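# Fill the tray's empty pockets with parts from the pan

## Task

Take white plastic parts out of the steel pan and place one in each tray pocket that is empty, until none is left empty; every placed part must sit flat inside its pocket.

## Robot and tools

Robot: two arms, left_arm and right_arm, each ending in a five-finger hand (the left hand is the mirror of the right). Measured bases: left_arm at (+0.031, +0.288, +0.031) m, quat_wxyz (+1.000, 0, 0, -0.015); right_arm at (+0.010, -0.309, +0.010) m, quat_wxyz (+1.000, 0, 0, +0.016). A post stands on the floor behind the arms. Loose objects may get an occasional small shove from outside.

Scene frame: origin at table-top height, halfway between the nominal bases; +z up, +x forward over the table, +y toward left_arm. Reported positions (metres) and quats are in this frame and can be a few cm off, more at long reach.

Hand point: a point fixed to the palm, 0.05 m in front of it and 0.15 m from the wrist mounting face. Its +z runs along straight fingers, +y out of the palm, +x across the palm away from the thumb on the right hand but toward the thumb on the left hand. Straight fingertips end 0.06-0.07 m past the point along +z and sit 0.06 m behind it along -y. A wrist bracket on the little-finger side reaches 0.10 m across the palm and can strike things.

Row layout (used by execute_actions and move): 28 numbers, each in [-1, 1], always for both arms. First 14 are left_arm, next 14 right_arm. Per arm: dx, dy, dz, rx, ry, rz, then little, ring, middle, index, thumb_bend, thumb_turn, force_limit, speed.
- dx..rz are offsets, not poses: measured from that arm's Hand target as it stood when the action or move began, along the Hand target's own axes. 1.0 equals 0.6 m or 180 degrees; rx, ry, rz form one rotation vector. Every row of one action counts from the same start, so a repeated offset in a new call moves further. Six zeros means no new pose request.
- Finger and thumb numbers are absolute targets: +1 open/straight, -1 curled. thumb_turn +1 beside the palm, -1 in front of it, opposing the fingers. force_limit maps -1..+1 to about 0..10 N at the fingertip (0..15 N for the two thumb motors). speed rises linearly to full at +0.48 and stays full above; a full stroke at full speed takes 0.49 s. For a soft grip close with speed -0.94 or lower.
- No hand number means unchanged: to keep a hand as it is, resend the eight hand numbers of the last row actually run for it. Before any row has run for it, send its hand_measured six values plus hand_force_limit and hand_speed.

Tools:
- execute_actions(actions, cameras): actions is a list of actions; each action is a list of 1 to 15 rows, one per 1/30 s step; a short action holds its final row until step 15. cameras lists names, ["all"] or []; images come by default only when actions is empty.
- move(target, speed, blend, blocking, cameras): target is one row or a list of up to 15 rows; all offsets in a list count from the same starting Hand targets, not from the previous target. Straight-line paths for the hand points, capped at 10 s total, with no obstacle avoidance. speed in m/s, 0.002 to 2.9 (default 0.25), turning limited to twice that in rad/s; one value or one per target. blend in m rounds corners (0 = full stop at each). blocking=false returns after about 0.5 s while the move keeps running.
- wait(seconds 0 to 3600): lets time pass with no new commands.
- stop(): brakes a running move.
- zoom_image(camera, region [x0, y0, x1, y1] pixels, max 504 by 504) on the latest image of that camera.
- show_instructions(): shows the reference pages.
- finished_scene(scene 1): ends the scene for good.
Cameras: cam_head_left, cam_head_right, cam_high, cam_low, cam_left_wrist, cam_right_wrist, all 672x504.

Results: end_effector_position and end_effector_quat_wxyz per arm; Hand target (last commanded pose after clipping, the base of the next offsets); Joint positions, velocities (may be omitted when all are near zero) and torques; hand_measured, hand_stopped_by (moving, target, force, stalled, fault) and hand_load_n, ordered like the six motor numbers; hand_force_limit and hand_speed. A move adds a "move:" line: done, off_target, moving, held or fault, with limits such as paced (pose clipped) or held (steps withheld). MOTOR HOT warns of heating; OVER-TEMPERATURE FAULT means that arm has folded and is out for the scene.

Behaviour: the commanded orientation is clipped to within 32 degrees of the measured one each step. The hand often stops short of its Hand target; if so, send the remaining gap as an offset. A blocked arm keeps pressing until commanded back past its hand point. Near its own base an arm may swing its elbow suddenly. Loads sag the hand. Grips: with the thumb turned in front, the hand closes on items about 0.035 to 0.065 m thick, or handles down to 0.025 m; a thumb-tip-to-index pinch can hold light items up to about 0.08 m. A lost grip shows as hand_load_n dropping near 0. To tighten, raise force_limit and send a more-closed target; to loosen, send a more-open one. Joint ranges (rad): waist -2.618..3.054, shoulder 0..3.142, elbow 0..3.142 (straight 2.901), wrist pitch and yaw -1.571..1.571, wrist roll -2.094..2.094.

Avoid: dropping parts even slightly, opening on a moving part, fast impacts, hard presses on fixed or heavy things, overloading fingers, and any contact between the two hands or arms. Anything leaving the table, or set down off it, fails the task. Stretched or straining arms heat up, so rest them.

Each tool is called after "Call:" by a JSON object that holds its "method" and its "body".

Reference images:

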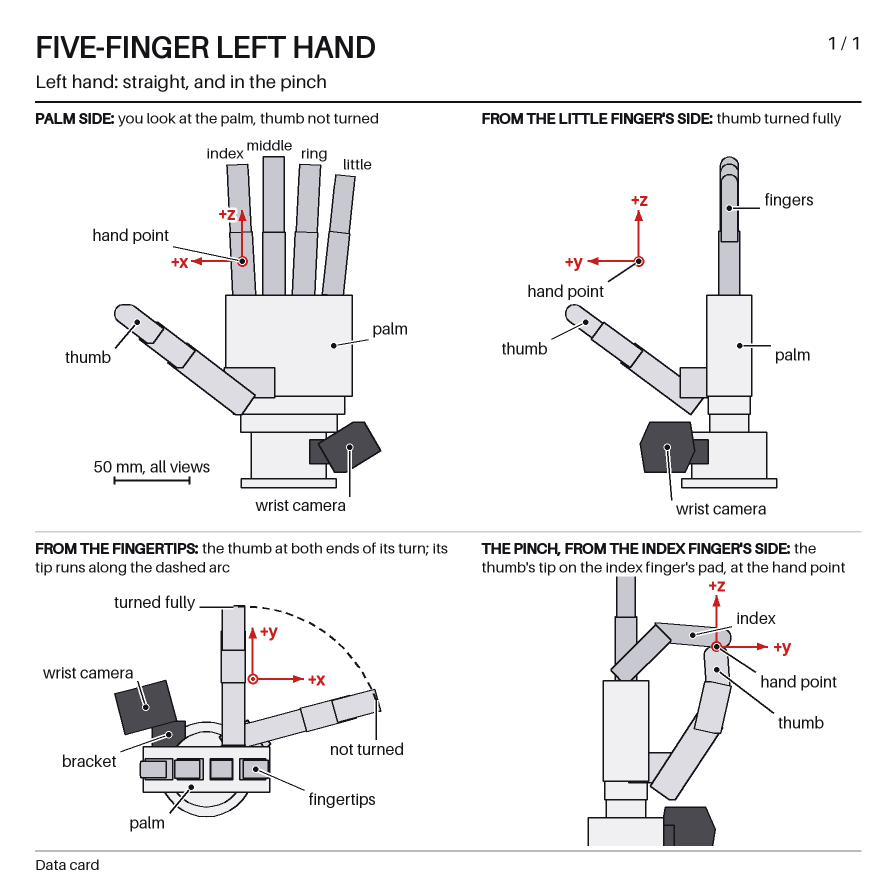

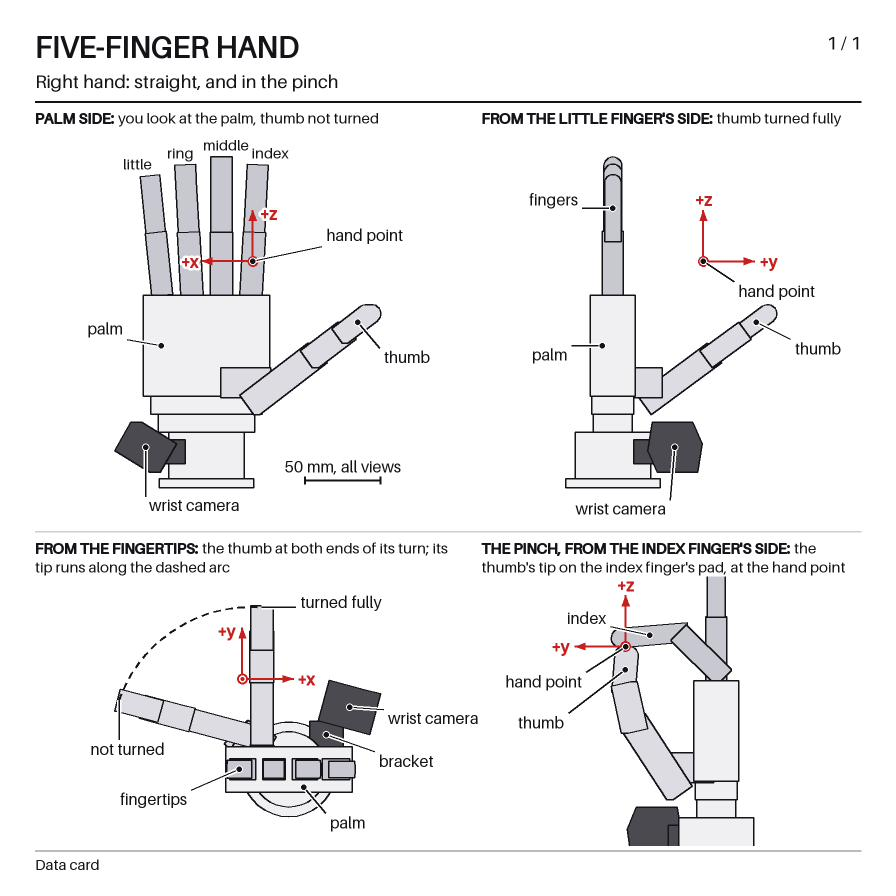

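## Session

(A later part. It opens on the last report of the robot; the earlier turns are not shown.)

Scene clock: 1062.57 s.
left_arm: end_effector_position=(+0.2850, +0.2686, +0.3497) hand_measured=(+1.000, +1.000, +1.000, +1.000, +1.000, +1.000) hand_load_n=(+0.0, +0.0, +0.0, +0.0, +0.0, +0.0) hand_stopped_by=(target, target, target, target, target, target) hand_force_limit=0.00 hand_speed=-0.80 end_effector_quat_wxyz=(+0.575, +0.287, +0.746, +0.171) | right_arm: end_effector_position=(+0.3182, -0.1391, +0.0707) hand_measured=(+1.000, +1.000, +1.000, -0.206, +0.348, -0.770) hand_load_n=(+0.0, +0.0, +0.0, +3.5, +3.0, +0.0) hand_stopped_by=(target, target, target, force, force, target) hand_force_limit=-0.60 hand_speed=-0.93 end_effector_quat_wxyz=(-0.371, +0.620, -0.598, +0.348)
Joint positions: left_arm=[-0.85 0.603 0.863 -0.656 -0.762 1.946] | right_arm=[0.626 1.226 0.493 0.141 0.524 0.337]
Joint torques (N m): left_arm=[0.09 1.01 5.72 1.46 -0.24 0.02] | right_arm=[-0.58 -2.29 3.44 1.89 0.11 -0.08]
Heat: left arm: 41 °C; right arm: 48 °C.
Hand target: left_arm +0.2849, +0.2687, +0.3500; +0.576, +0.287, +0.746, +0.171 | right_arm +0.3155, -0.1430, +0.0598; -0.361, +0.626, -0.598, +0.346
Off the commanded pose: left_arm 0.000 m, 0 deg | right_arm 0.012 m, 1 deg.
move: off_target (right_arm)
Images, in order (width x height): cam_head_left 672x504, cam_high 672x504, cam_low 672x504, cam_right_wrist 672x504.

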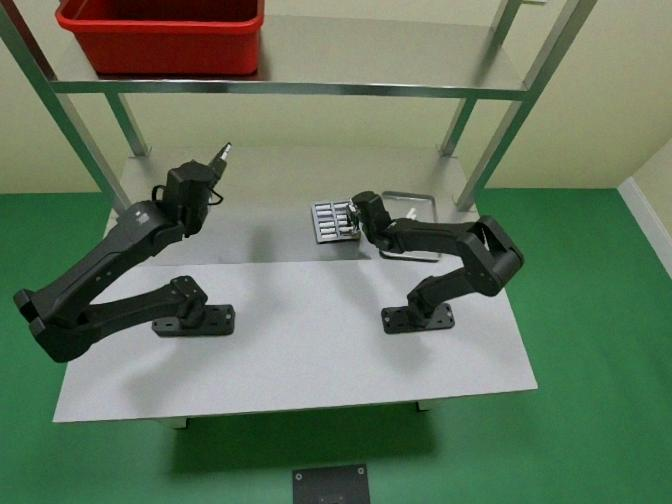

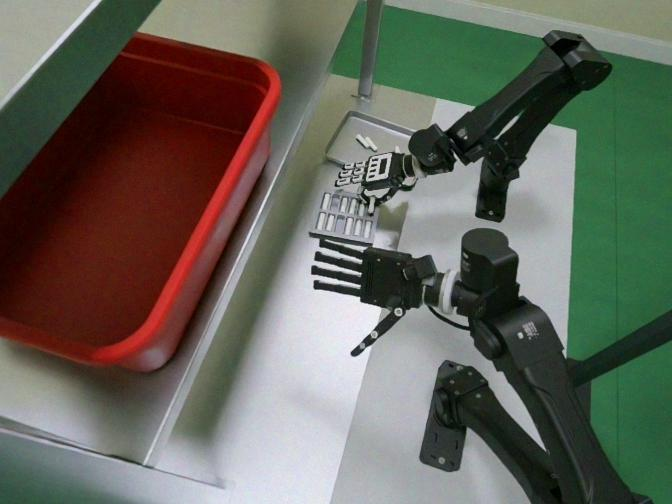

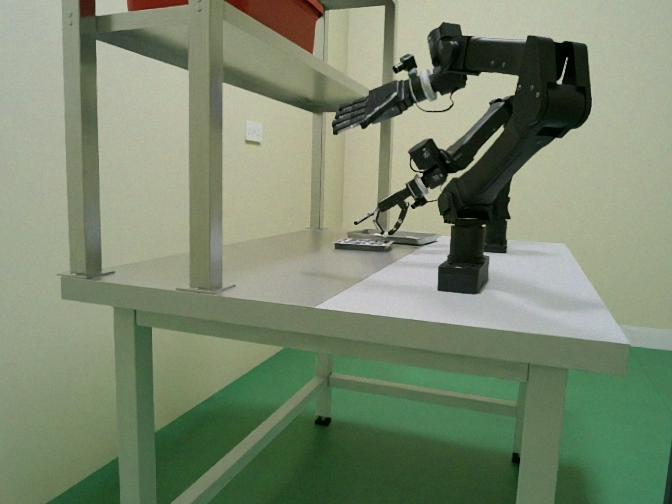

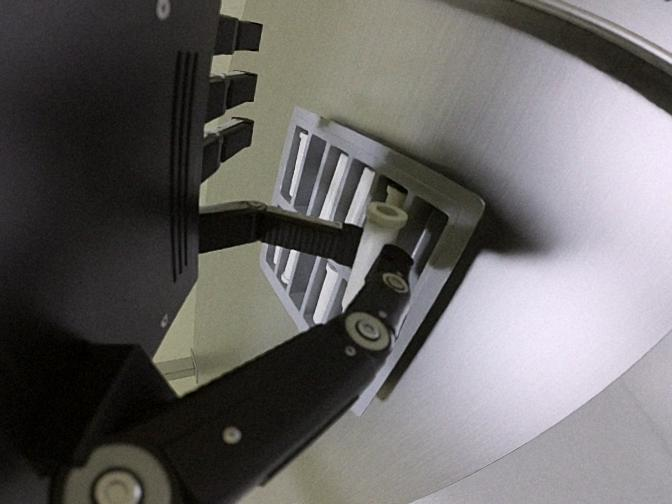

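Call:
{"method": "move", "body": {"target": [0,0,0,0,0,0,1,1,1,1,1,1,0,-0.8,0.0067,0,0,0,-0.0222,0.0385,1,1,1,-0.32,0.18,-0.77,-0.6,-0.93], "speed": 0.1, "cameras": ["cam_head_left","cam_low","cam_high","cam_right_wrist"]}}

Call:
{"method": "zoom_image", "body": {"camera": "cam_right_wrist", "region": [320, 180, 460, 320]}}

Call:
{"method": "zoom_image", "body": {"camera": "cam_high", "region": [350, 185, 390, 225]}}

Call:
{"method": "zoom_image", "body": {"camera": "cam_low", "region": [370, 215, 400, 255]}}

Call:
{"method": "zoom_image", "body": {"camera": "cam_head_left", "region": [330, 205, 370, 245]}}

Scene clock: 1118.67 s.
left_arm: end_effector_position=(+0.2850, +0.2686, +0.3497) hand_measured=(+1.000, +1.000, +1.000, +1.000, +1.000, +1.000) hand_load_n=(+0.0, +0.0, +0.0, +0.0, +0.0, +0.0) hand_stopped_by=(target, target, target, target, target, target) hand_force_limit=0.00 hand_speed=-0.80 end_effector_quat_wxyz=(+0.575, +0.287, +0.746, +0.171) | right_arm: end_effector_position=(+0.3183, -0.1448, +0.0627) hand_measured=(+1.000, +1.000, +1.000, -0.206, +0.348, -0.770) hand_load_n=(+0.0, +0.0, -0.5, +3.5, +3.0, +0.0) hand_stopped_by=(target, target, target, force, force, target) hand_force_limit=-0.60 hand_speed=-0.93 end_effector_quat_wxyz=(-0.399, +0.604, -0.619, +0.305)
Joint positions: left_arm=[-0.85 0.603 0.863 -0.656 -0.762 1.946] | right_arm=[0.525 1.202 0.424 0.217 0.375 0.373]
Joint torques (N m): left_arm=[0.06 0.98 5.75 1.46 -0.23 0.02] | right_arm=[-0.54 -3.99 3.28 1.95 0.05 0.05]
Heat: left arm: 41 °C; right arm: 47 °C.
Hand target: left_arm +0.2849, +0.2687, +0.3500; +0.576, +0.287, +0.746, +0.171 | right_arm +0.3157, -0.1470, +0.0599; -0.402, +0.600, -0.622, +0.302
Off the commanded pose: left_arm 0.000 m, 0 deg | right_arm 0.004 m, 1 deg.
move: done
Images, in order (width x height): cam_head_left 672x504, cam_high 672x504, cam_low 672x504, cam_right_wrist 672x504.

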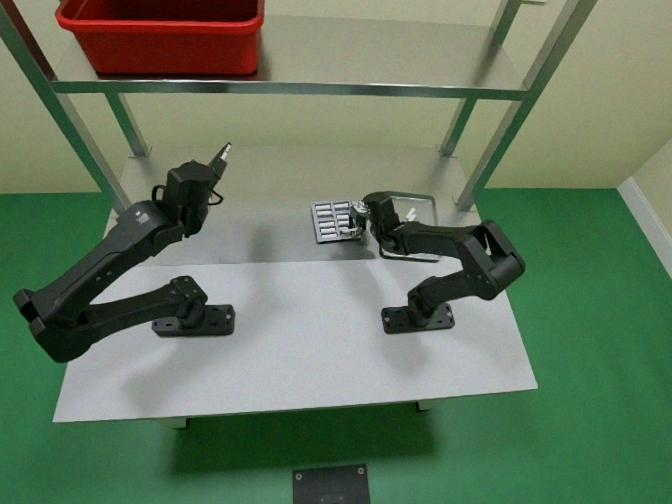

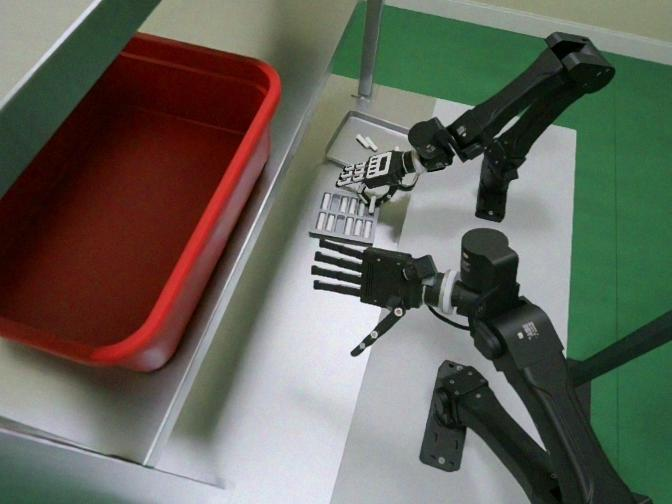

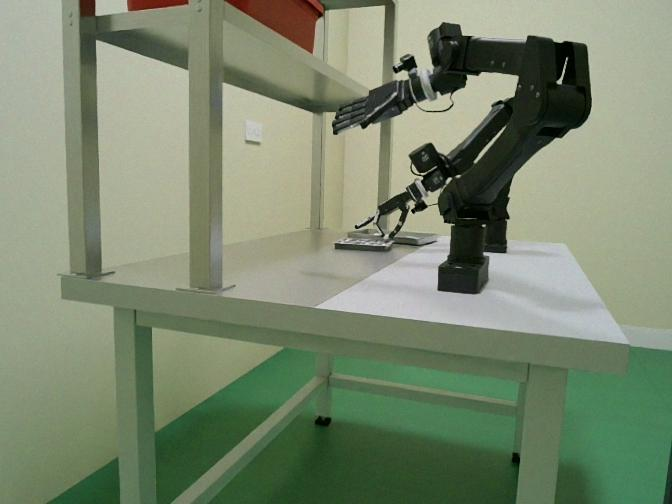

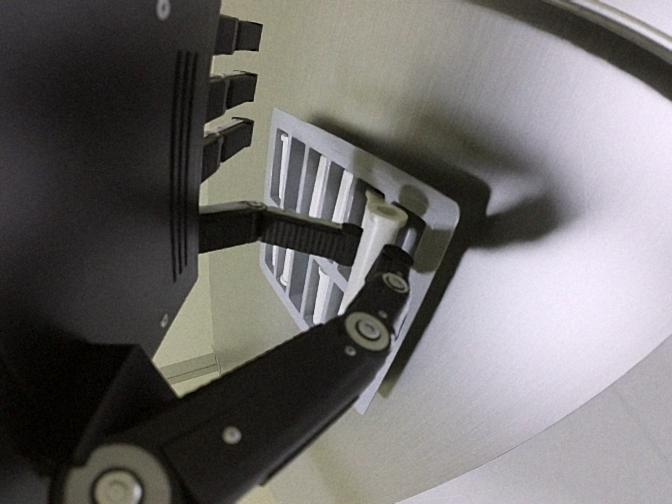

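Scaled by 3.600 from the camera's image (finer frame: 960x720).

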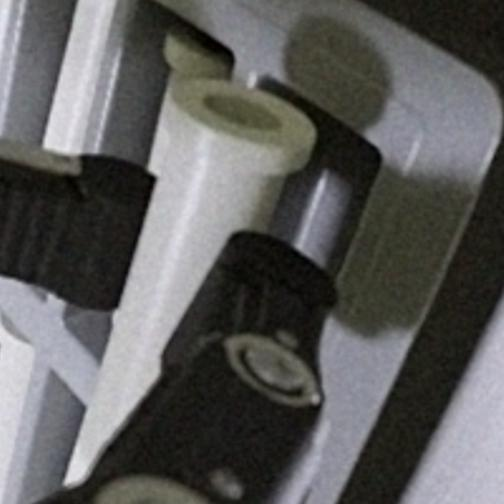

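Scaled by 12.600 from the camera's image (finer frame: 960x720).

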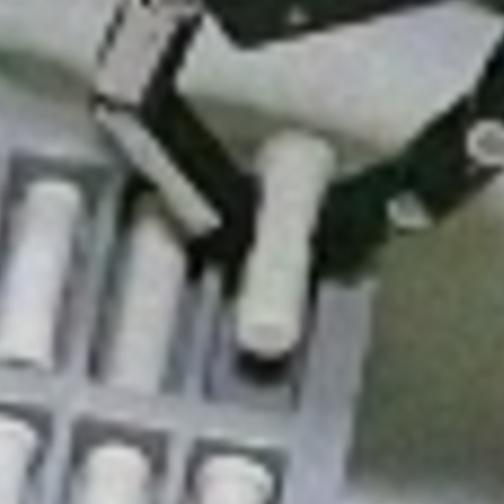

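Scaled by 12.600 from the camera's image (finer frame: 960x720).

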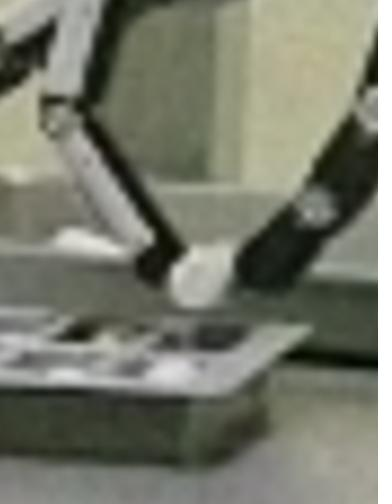

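Scaled by 12.600 from the camera's image (finer frame: 960x720).

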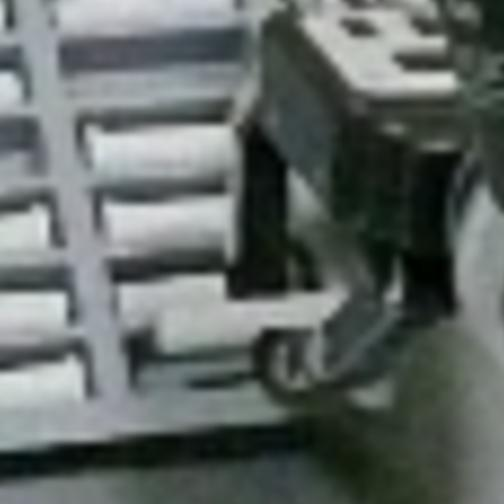

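Call:
{"method": "move", "body": {"target": [0,0,0,0,0,0,1,1,1,1,1,1,0,-0.8,0.0005,0.00725,0.00748,0,0,0,1,1,1,-0.32,0.18,-0.77,-0.6,-0.93], "speed": 0.1, "cameras": ["cam_head_left","cam_low","cam_high","cam_right_wrist"]}}

Call:
{"method": "zoom_image", "body": {"camera": "cam_high", "region": [350, 185, 390, 225]}}

Call:
{"method": "zoom_image", "body": {"camera": "cam_low", "region": [370, 215, 400, 255]}}

Call:
{"method": "zoom_image", "body": {"camera": "cam_right_wrist", "region": [320, 180, 460, 320]}}

Scene clock: 1181.83 s.
left_arm: end_effector_position=(+0.2850, +0.2686, +0.3497) hand_measured=(+1.000, +1.000, +1.000, +1.000, +1.000, +1.000) hand_load_n=(+0.0, +0.0, +0.0, +0.0, +0.0, +0.0) hand_stopped_by=(target, target, target, target, target, target) hand_force_limit=0.00 hand_speed=-0.80 end_effector_quat_wxyz=(+0.575, +0.287, +0.746, +0.171) | right_arm: end_effector_position=(+0.3212, -0.1431, +0.0658) hand_measured=(+1.000, +1.000, +1.000, -0.206, +0.348, -0.770) hand_load_n=(+0.0, +0.0, +0.0, +3.5, +3.0, +0.0) hand_stopped_by=(target, target, target, force, force, target) hand_force_limit=-0.60 hand_speed=-0.93 end_effector_quat_wxyz=(-0.411, +0.597, -0.617, +0.307)
Joint positions: left_arm=[-0.85 0.603 0.863 -0.656 -0.762 1.946] | right_arm=[0.523 1.202 0.412 0.256 0.373 0.373]
Joint torques (N m): left_arm=[0.05 0.99 5.72 1.47 -0.23 0.02] | right_arm=[-0.53 -1.85 3.26 2 0.04 0.05]
Heat: left arm: 41 °C; right arm: 49 °C.
Hand target: left_arm +0.2849, +0.2687, +0.3500; +0.576, +0.287, +0.746, +0.171 | right_arm +0.3174, -0.1464, +0.0539; -0.402, +0.600, -0.622, +0.302
Off the commanded pose: left_arm 0.000 m, 0 deg | right_arm 0.013 m, 1 deg.
move: off_target (right_arm)
Images, in order (width x height): cam_head_left 672x504, cam_high 672x504, cam_low 672x504, cam_right_wrist 672x504.

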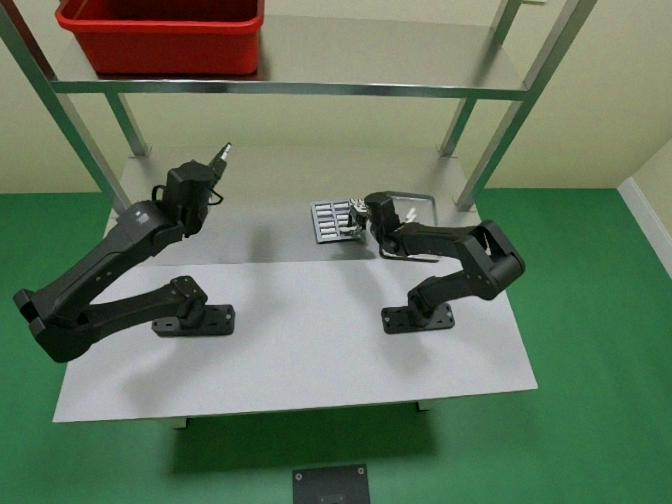

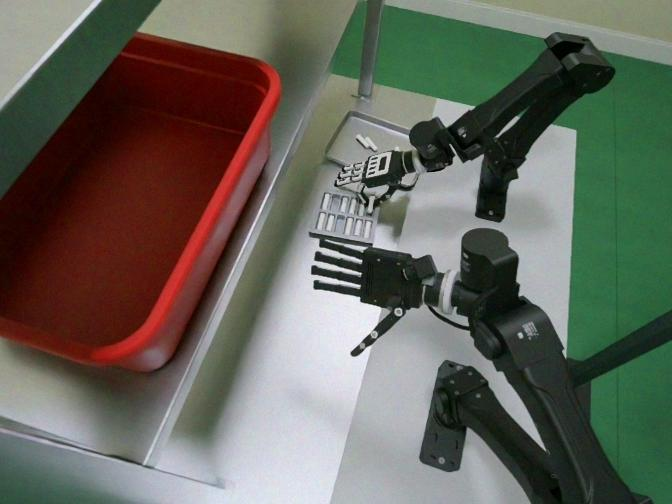

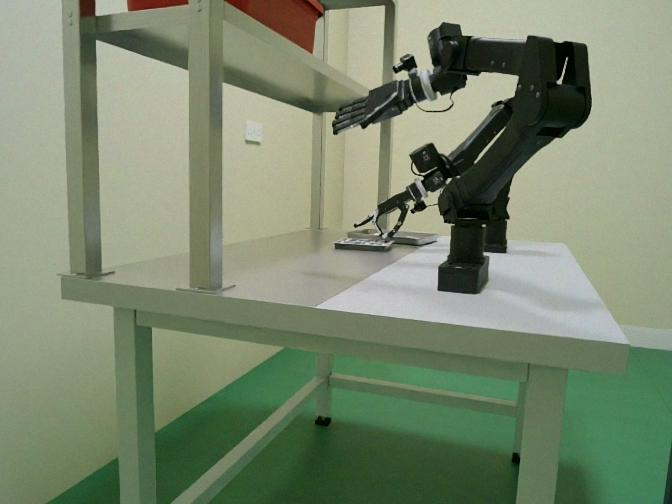

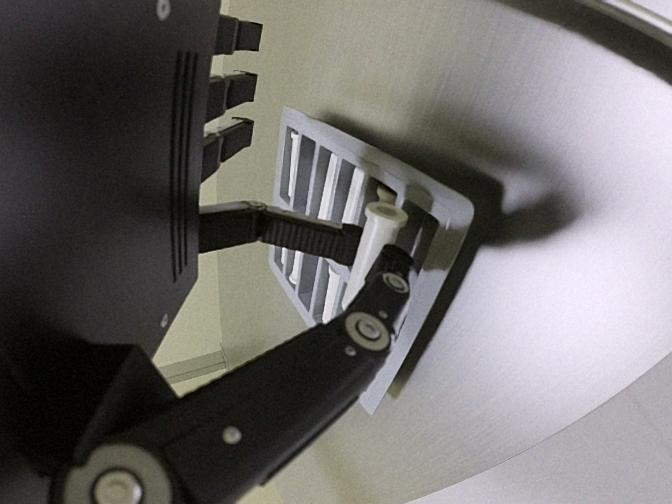

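Scaled by 12.600 from the camera's image (finer frame: 960x720).

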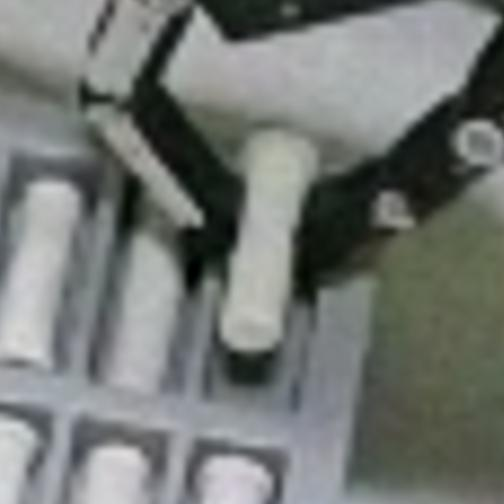

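Scaled by 12.600 from the camera's image (finer frame: 960x720).

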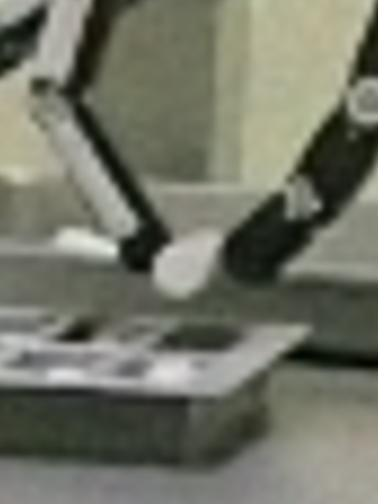

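Scaled by 3.600 from the camera's image (finer frame: 960x720).

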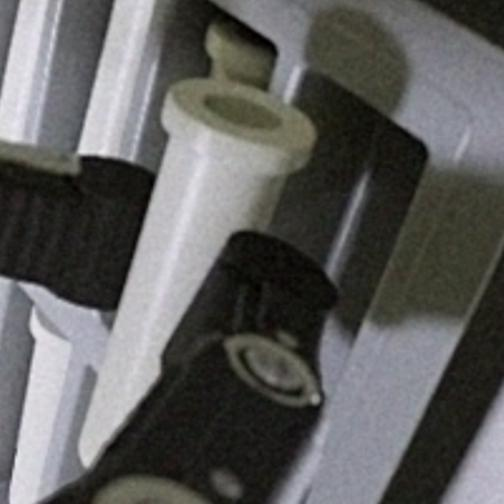

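Call:
{"method": "move", "body": {"target": [0,0,0,0,0,0,1,1,1,1,1,1,0,-0.8,0.0018,0.0154,0.0031,0,0,0,1,1,1,-0.32,0.18,-0.77,-0.6,-0.93], "speed": 0.05, "cameras": ["cam_head_left","cam_low","cam_high","cam_right_wrist"]}}

Call:
{"method": "zoom_image", "body": {"camera": "cam_high", "region": [350, 185, 390, 225]}}

Call:
{"method": "zoom_image", "body": {"camera": "cam_low", "region": [370, 215, 400, 255]}}

Call:
{"method": "zoom_image", "body": {"camera": "cam_right_wrist", "region": [320, 180, 460, 320]}}

Scene clock: 1199.67 s.
left_arm: end_effector_position=(+0.2850, +0.2686, +0.3497) hand_measured=(+1.000, +1.000, +1.000, +1.000, +1.000, +1.000) hand_load_n=(+0.0, +0.0, +0.0, +0.0, +0.0, +0.0) hand_stopped_by=(target, target, target, target, target, target) hand_force_limit=0.00 hand_speed=-0.80 end_effector_quat_wxyz=(+0.575, +0.287, +0.746, +0.171) | right_arm: end_effector_position=(+0.3192, -0.1442, +0.0561) hand_measured=(+1.000, +1.000, +1.000, -0.206, +0.348, -0.770) hand_load_n=(+0.0, +0.0, +0.0, +3.0, +3.0, +0.0) hand_stopped_by=(target, target, target, force, force, target) hand_force_limit=-0.60 hand_speed=-0.93 end_effector_quat_wxyz=(-0.410, +0.597, -0.618, +0.306)
Joint positions: left_arm=[-0.85 0.603 0.863 -0.656 -0.762 1.946] | right_arm=[0.523 1.224 0.381 0.306 0.373 0.377]
Joint torques (N m): left_arm=[0.06 0.96 5.74 1.47 -0.23 0.02] | right_arm=[0.06 -1.96 3.12 1.97 0.1 0.05]
Heat: left arm: 41 °C; right arm: 49 °C.
Hand target: left_arm +0.2849, +0.2687, +0.3500; +0.576, +0.287, +0.746, +0.171 | right_arm +0.3143, -0.1464, +0.0448; -0.402, +0.600, -0.622, +0.302
Off the commanded pose: left_arm 0.000 m, 0 deg | right_arm 0.012 m, 1 deg.
move: off_target (right_arm)
Images, in order (width x height): cam_head_left 672x504, cam_high 672x504, cam_low 672x504, cam_right_wrist 672x504.

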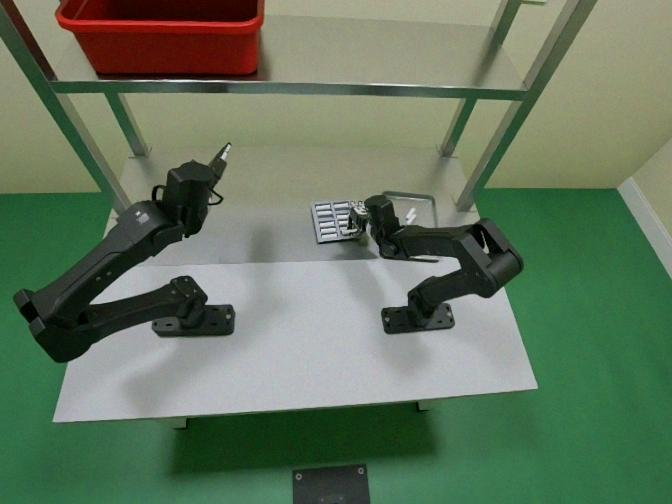

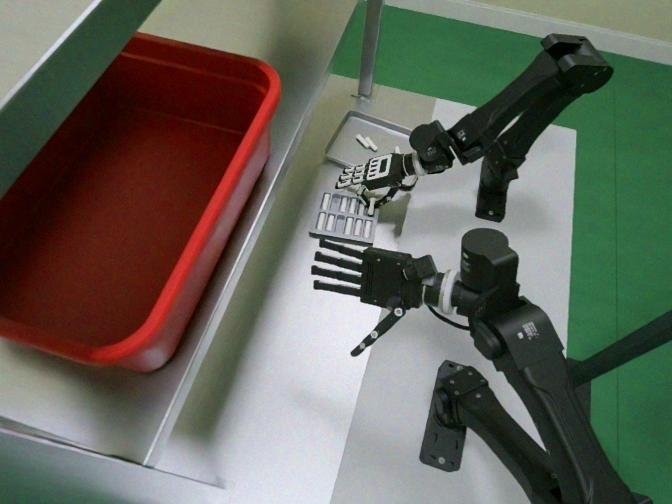

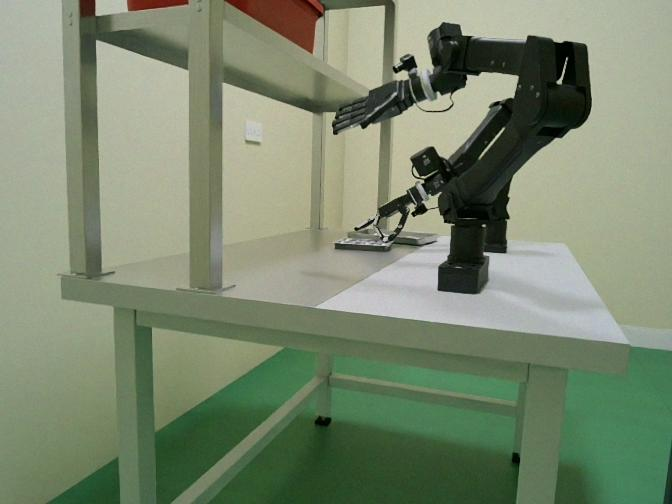

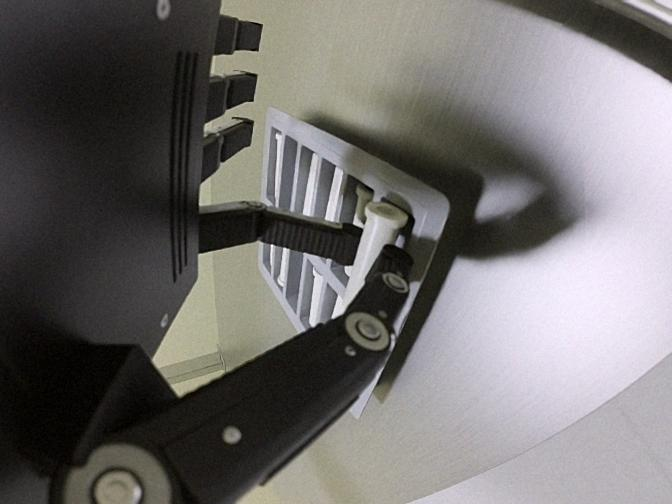

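Scaled by 12.600 from the camera's image (finer frame: 960x720).

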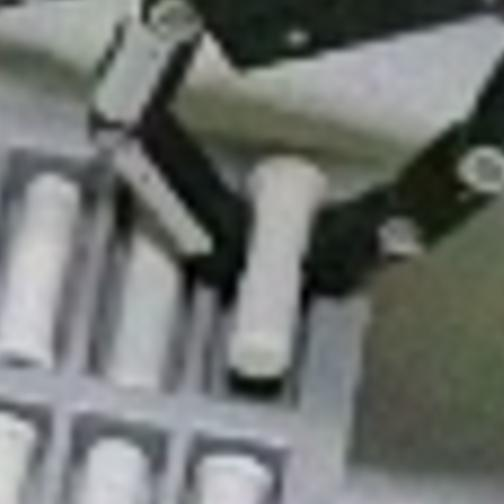

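Scaled by 12.600 from the camera's image (finer frame: 960x720).

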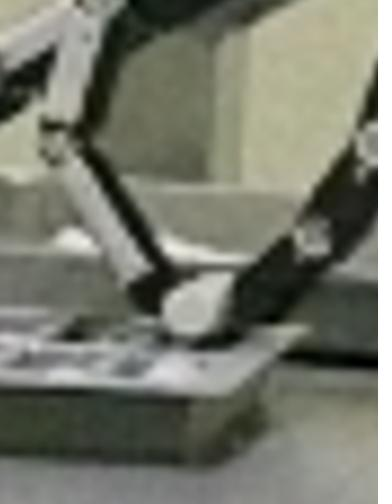

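Scaled by 3.600 from the camera's image (finer frame: 960x720).

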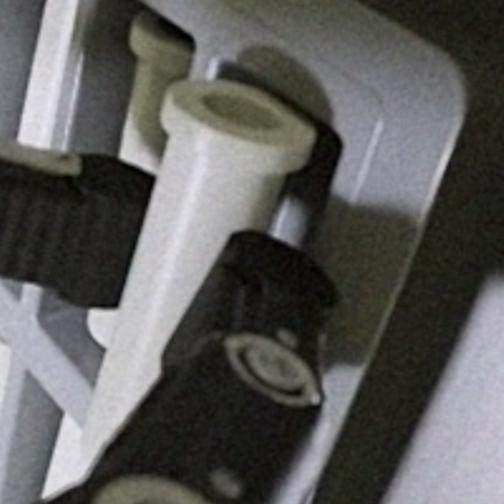

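Call:
{"method": "move", "body": {"target": [0,0,0,0,0,0,1,1,1,1,1,1,0,-0.8,0.001,0.0051,0.0043,0,0,0,1,1,1,-0.32,0.18,-0.77,-0.6,-0.93], "speed": 0.05, "cameras": ["cam_head_left","cam_low","cam_high","cam_right_wrist"]}}

Call:
{"method": "zoom_image", "body": {"camera": "cam_high", "region": [350, 185, 390, 225]}}

Call:
{"method": "zoom_image", "body": {"camera": "cam_low", "region": [370, 215, 400, 255]}}

Call:
{"method": "zoom_image", "body": {"camera": "cam_right_wrist", "region": [320, 180, 460, 320]}}

Call:
{"method": "zoom_image", "body": {"camera": "cam_head_left", "region": [330, 205, 370, 245]}}

Scene clock: 1226.90 s.
left_arm: end_effector_position=(+0.2850, +0.2686, +0.3497) hand_measured=(+1.000, +1.000, +1.000, +1.000, +1.000, +1.000) hand_load_n=(+0.0, +0.0, +0.0, +0.5, +0.0, +0.0) hand_stopped_by=(target, target, target, target, target, target) hand_force_limit=0.00 hand_speed=-0.80 end_effector_quat_wxyz=(+0.575, +0.287, +0.746, +0.171) | right_arm: end_effector_position=(+0.3212, -0.1429, +0.0549) hand_measured=(+1.000, +1.000, +1.000, -0.206, +0.348, -0.770) hand_load_n=(-0.5, +0.0, +0.0, +3.5, +3.0, +0.0) hand_stopped_by=(target, target, target, force, force, target) hand_force_limit=-0.60 hand_speed=-0.93 end_effector_quat_wxyz=(-0.415, +0.594, -0.617, +0.306)
Joint positions: left_arm=[-0.85 0.603 0.863 -0.656 -0.762 1.946] | right_arm=[0.523 1.24 0.373 0.34 0.373 0.377]
Joint torques (N m): left_arm=[0.08 0.99 5.71 1.47 -0.23 0.02] | right_arm=[-0.08 -1.84 3.02 1.93 0.08 0.03]
Heat: left arm: 41 °C; right arm: 49 °C.
Hand target: left_arm +0.2849, +0.2687, +0.3500; +0.576, +0.287, +0.746, +0.171 | right_arm +0.3152, -0.1463, +0.0410; -0.402, +0.600, -0.622, +0.302
Off the commanded pose: left_arm 0.000 m, 0 deg | right_arm 0.016 m, 2 deg.
move: off_target (right_arm)
Images, in order (width x height): cam_head_left 672x504, cam_high 672x504, cam_low 672x504, cam_right_wrist 672x504.

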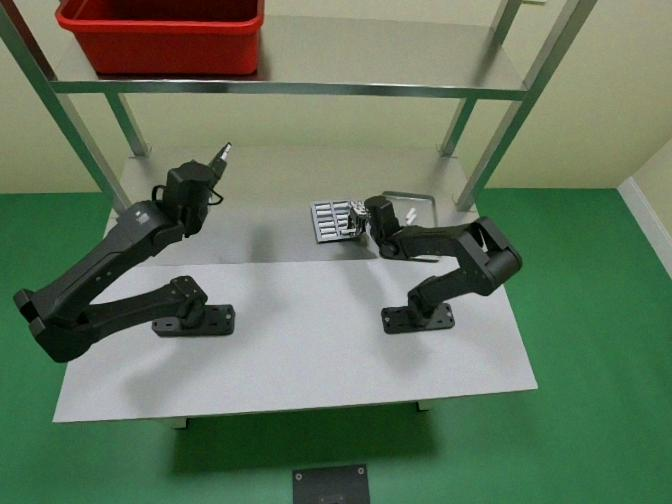

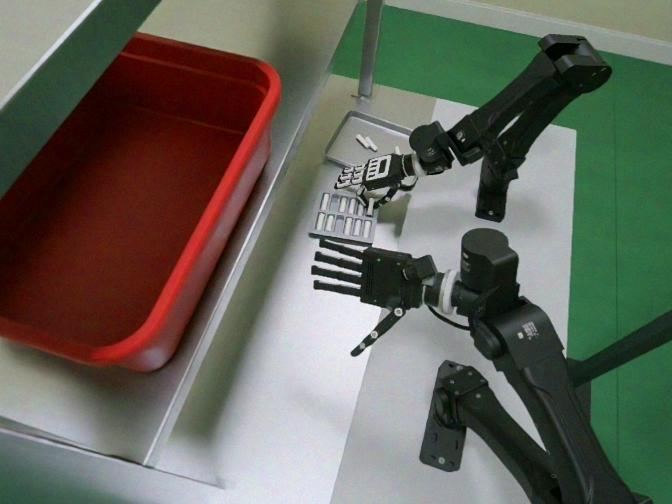

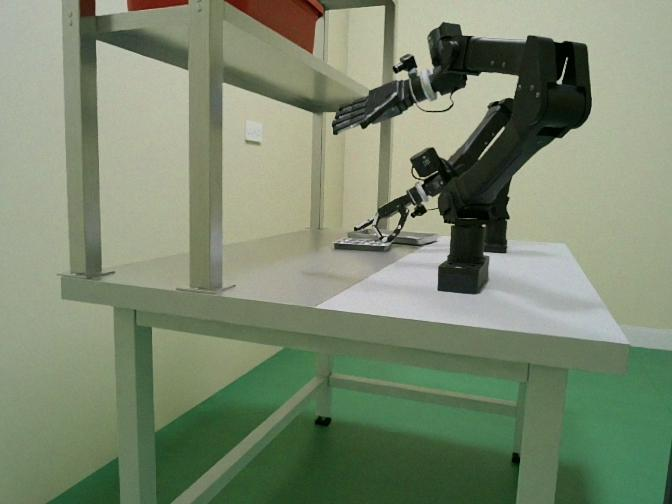

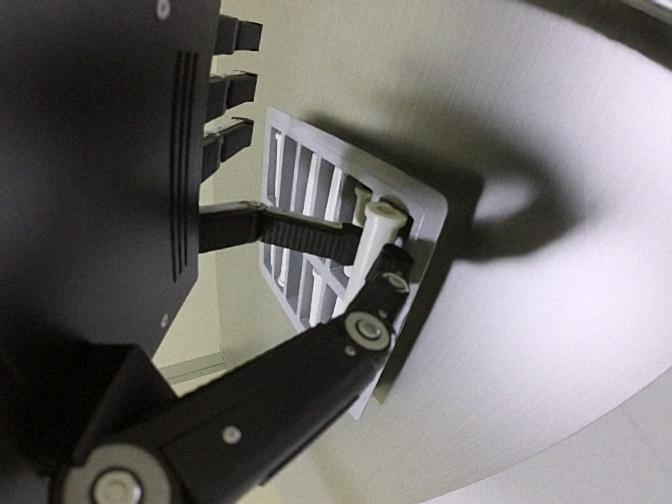

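Scaled by 12.600 from the camera's image (finer frame: 960x720).

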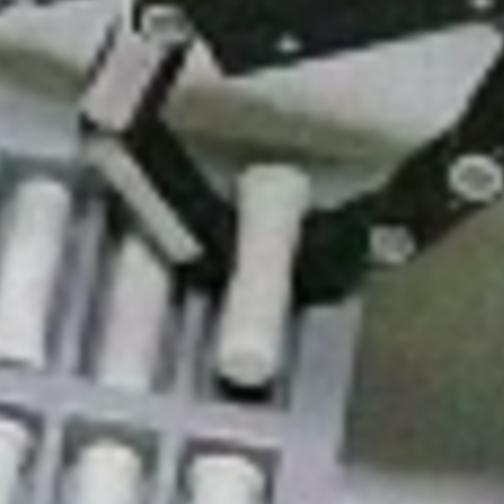

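Scaled by 12.600 from the camera's image (finer frame: 960x720).

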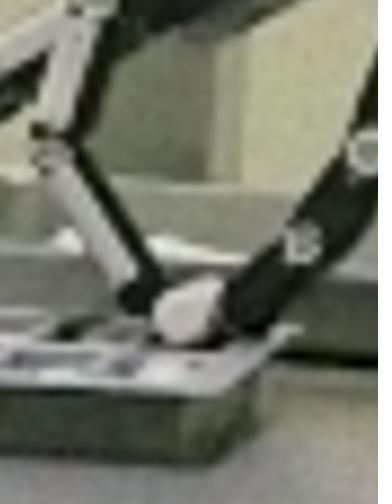

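Scaled by 3.600 from the camera's image (finer frame: 960x720).

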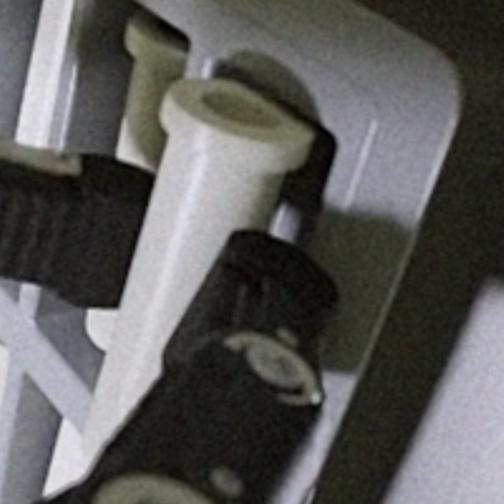

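Scaled by 12.600 from the camera's image (finer frame: 960x720).

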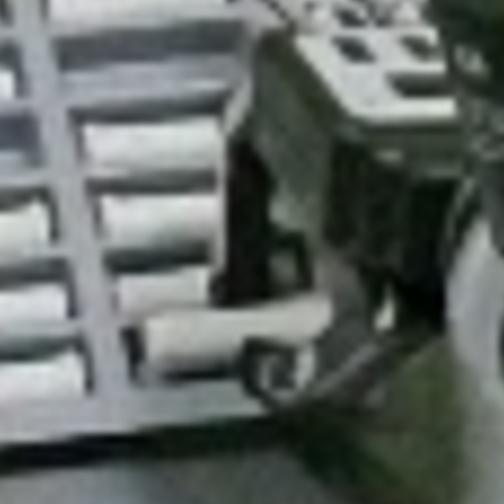

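Call:
{"method": "move", "body": {"target": [[0,0,0,0,0,0,1,1,1,1,1,1,0,-0.8,-0.0064,-0.04,-0.023,0,0,0,1,1,1,-0.32,0.18,-0.77,-0.6,-0.93],[0,0,0,0,0,0,1,1,1,1,1,1,0,-0.8,-0.0064,-0.04,-0.023,0,0,0,-1,-1,-1,-0.32,0.18,-0.77,-0.6,-0.3],[0,0,0,0,0,0,1,1,1,1,1,1,0,-0.8,-0.0064,-0.0388,-0.02,-0.0778,0,0,-1,-1,-1,-0.32,0.18,-0.77,-0.6,-0.3]], "speed": 0.08, "cameras": ["cam_head_left","cam_low","cam_high","cam_right_wrist"]}}

Call:
{"method": "zoom_image", "body": {"camera": "cam_high", "region": [350, 185, 390, 225]}}

Call:
{"method": "zoom_image", "body": {"camera": "cam_low", "region": [370, 215, 400, 255]}}

Call:
{"method": "zoom_image", "body": {"camera": "cam_right_wrist", "region": [320, 180, 460, 320]}}

Scene clock: 1284.27 s.
left_arm: end_effector_position=(+0.2850, +0.2686, +0.3497) hand_measured=(+1.000, +1.000, +1.000, +1.000, +1.000, +1.000) hand_load_n=(+0.0, +0.0, +0.0, +0.0, +0.0, +0.0) hand_stopped_by=(target, target, target, target, target, target) hand_force_limit=0.00 hand_speed=-0.80 end_effector_quat_wxyz=(+0.575, +0.287, +0.746, +0.171) | right_arm: end_effector_position=(+0.3175, -0.1443, +0.0715) hand_measured=(-1.000, -1.000, -0.216, -0.206, +0.350, -0.770) hand_load_n=(+0.0, +0.0, +5.0, +0.0, +4.5, +3.5) hand_stopped_by=(target, target, force, force, force, target) hand_force_limit=-0.60 hand_speed=-0.30 end_effector_quat_wxyz=(-0.337, +0.642, -0.649, +0.230)
Joint positions: left_arm=[-0.85 0.603 0.863 -0.656 -0.762 1.946] | right_arm=[0.429 1.275 0.668 -0.143 0.207 0.382]
Joint torques (N m): left_arm=[0.06 0.99 5.72 1.47 -0.24 0.02] | right_arm=[-0.58 -2.73 6.04 1.39 0.01 0]
Heat: left arm: 41 °C; right arm: 47 °C.
Hand target: left_arm +0.2849, +0.2687, +0.3500; +0.576, +0.287, +0.746, +0.171 | right_arm +0.3163, -0.1461, +0.0673; -0.326, +0.645, -0.654, +0.223
Off the commanded pose: left_arm 0.000 m, 0 deg | right_arm 0.005 m, 2 deg.
move: done
Images, in order (width x height): cam_head_left 672x504, cam_high 672x504, cam_low 672x504, cam_right_wrist 672x504.

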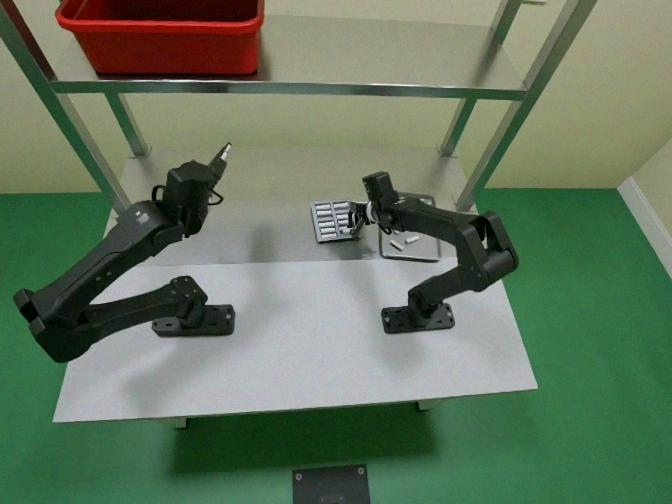

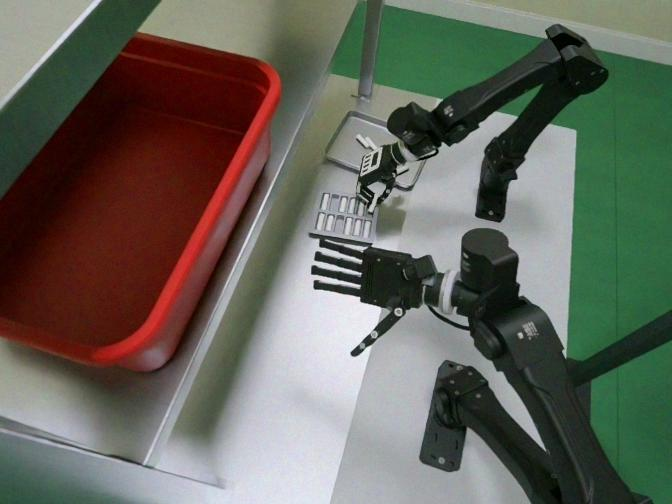

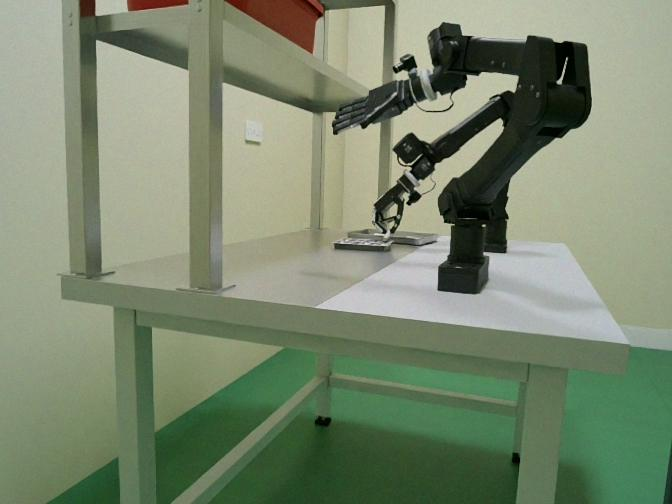

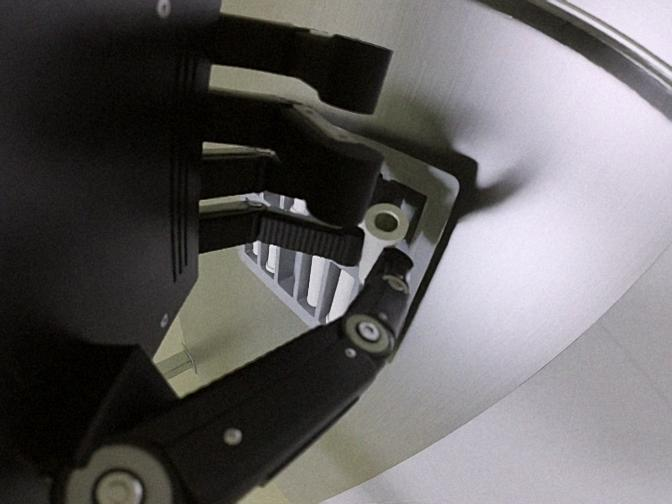

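Scaled by 12.600 from the camera's image (finer frame: 960x720).

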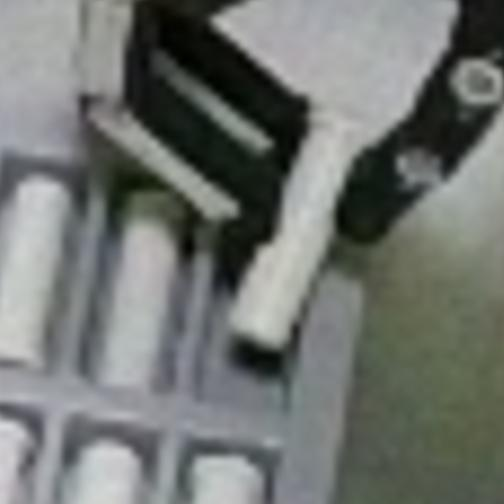

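Scaled by 12.600 from the camera's image (finer frame: 960x720).

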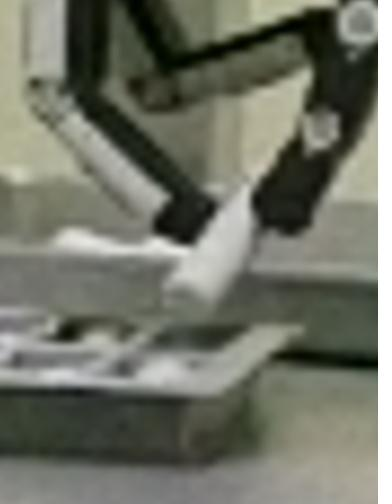

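Scaled by 3.600 from the camera's image (finer frame: 960x720).

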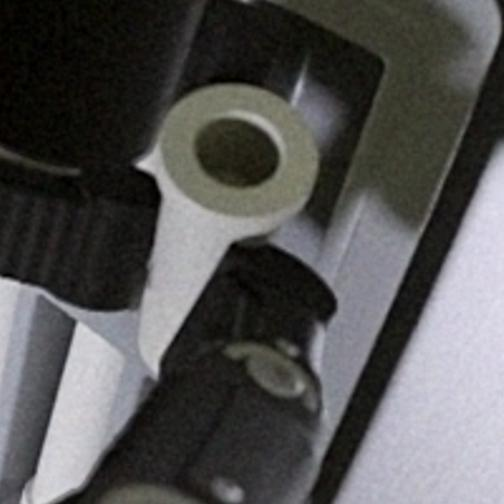

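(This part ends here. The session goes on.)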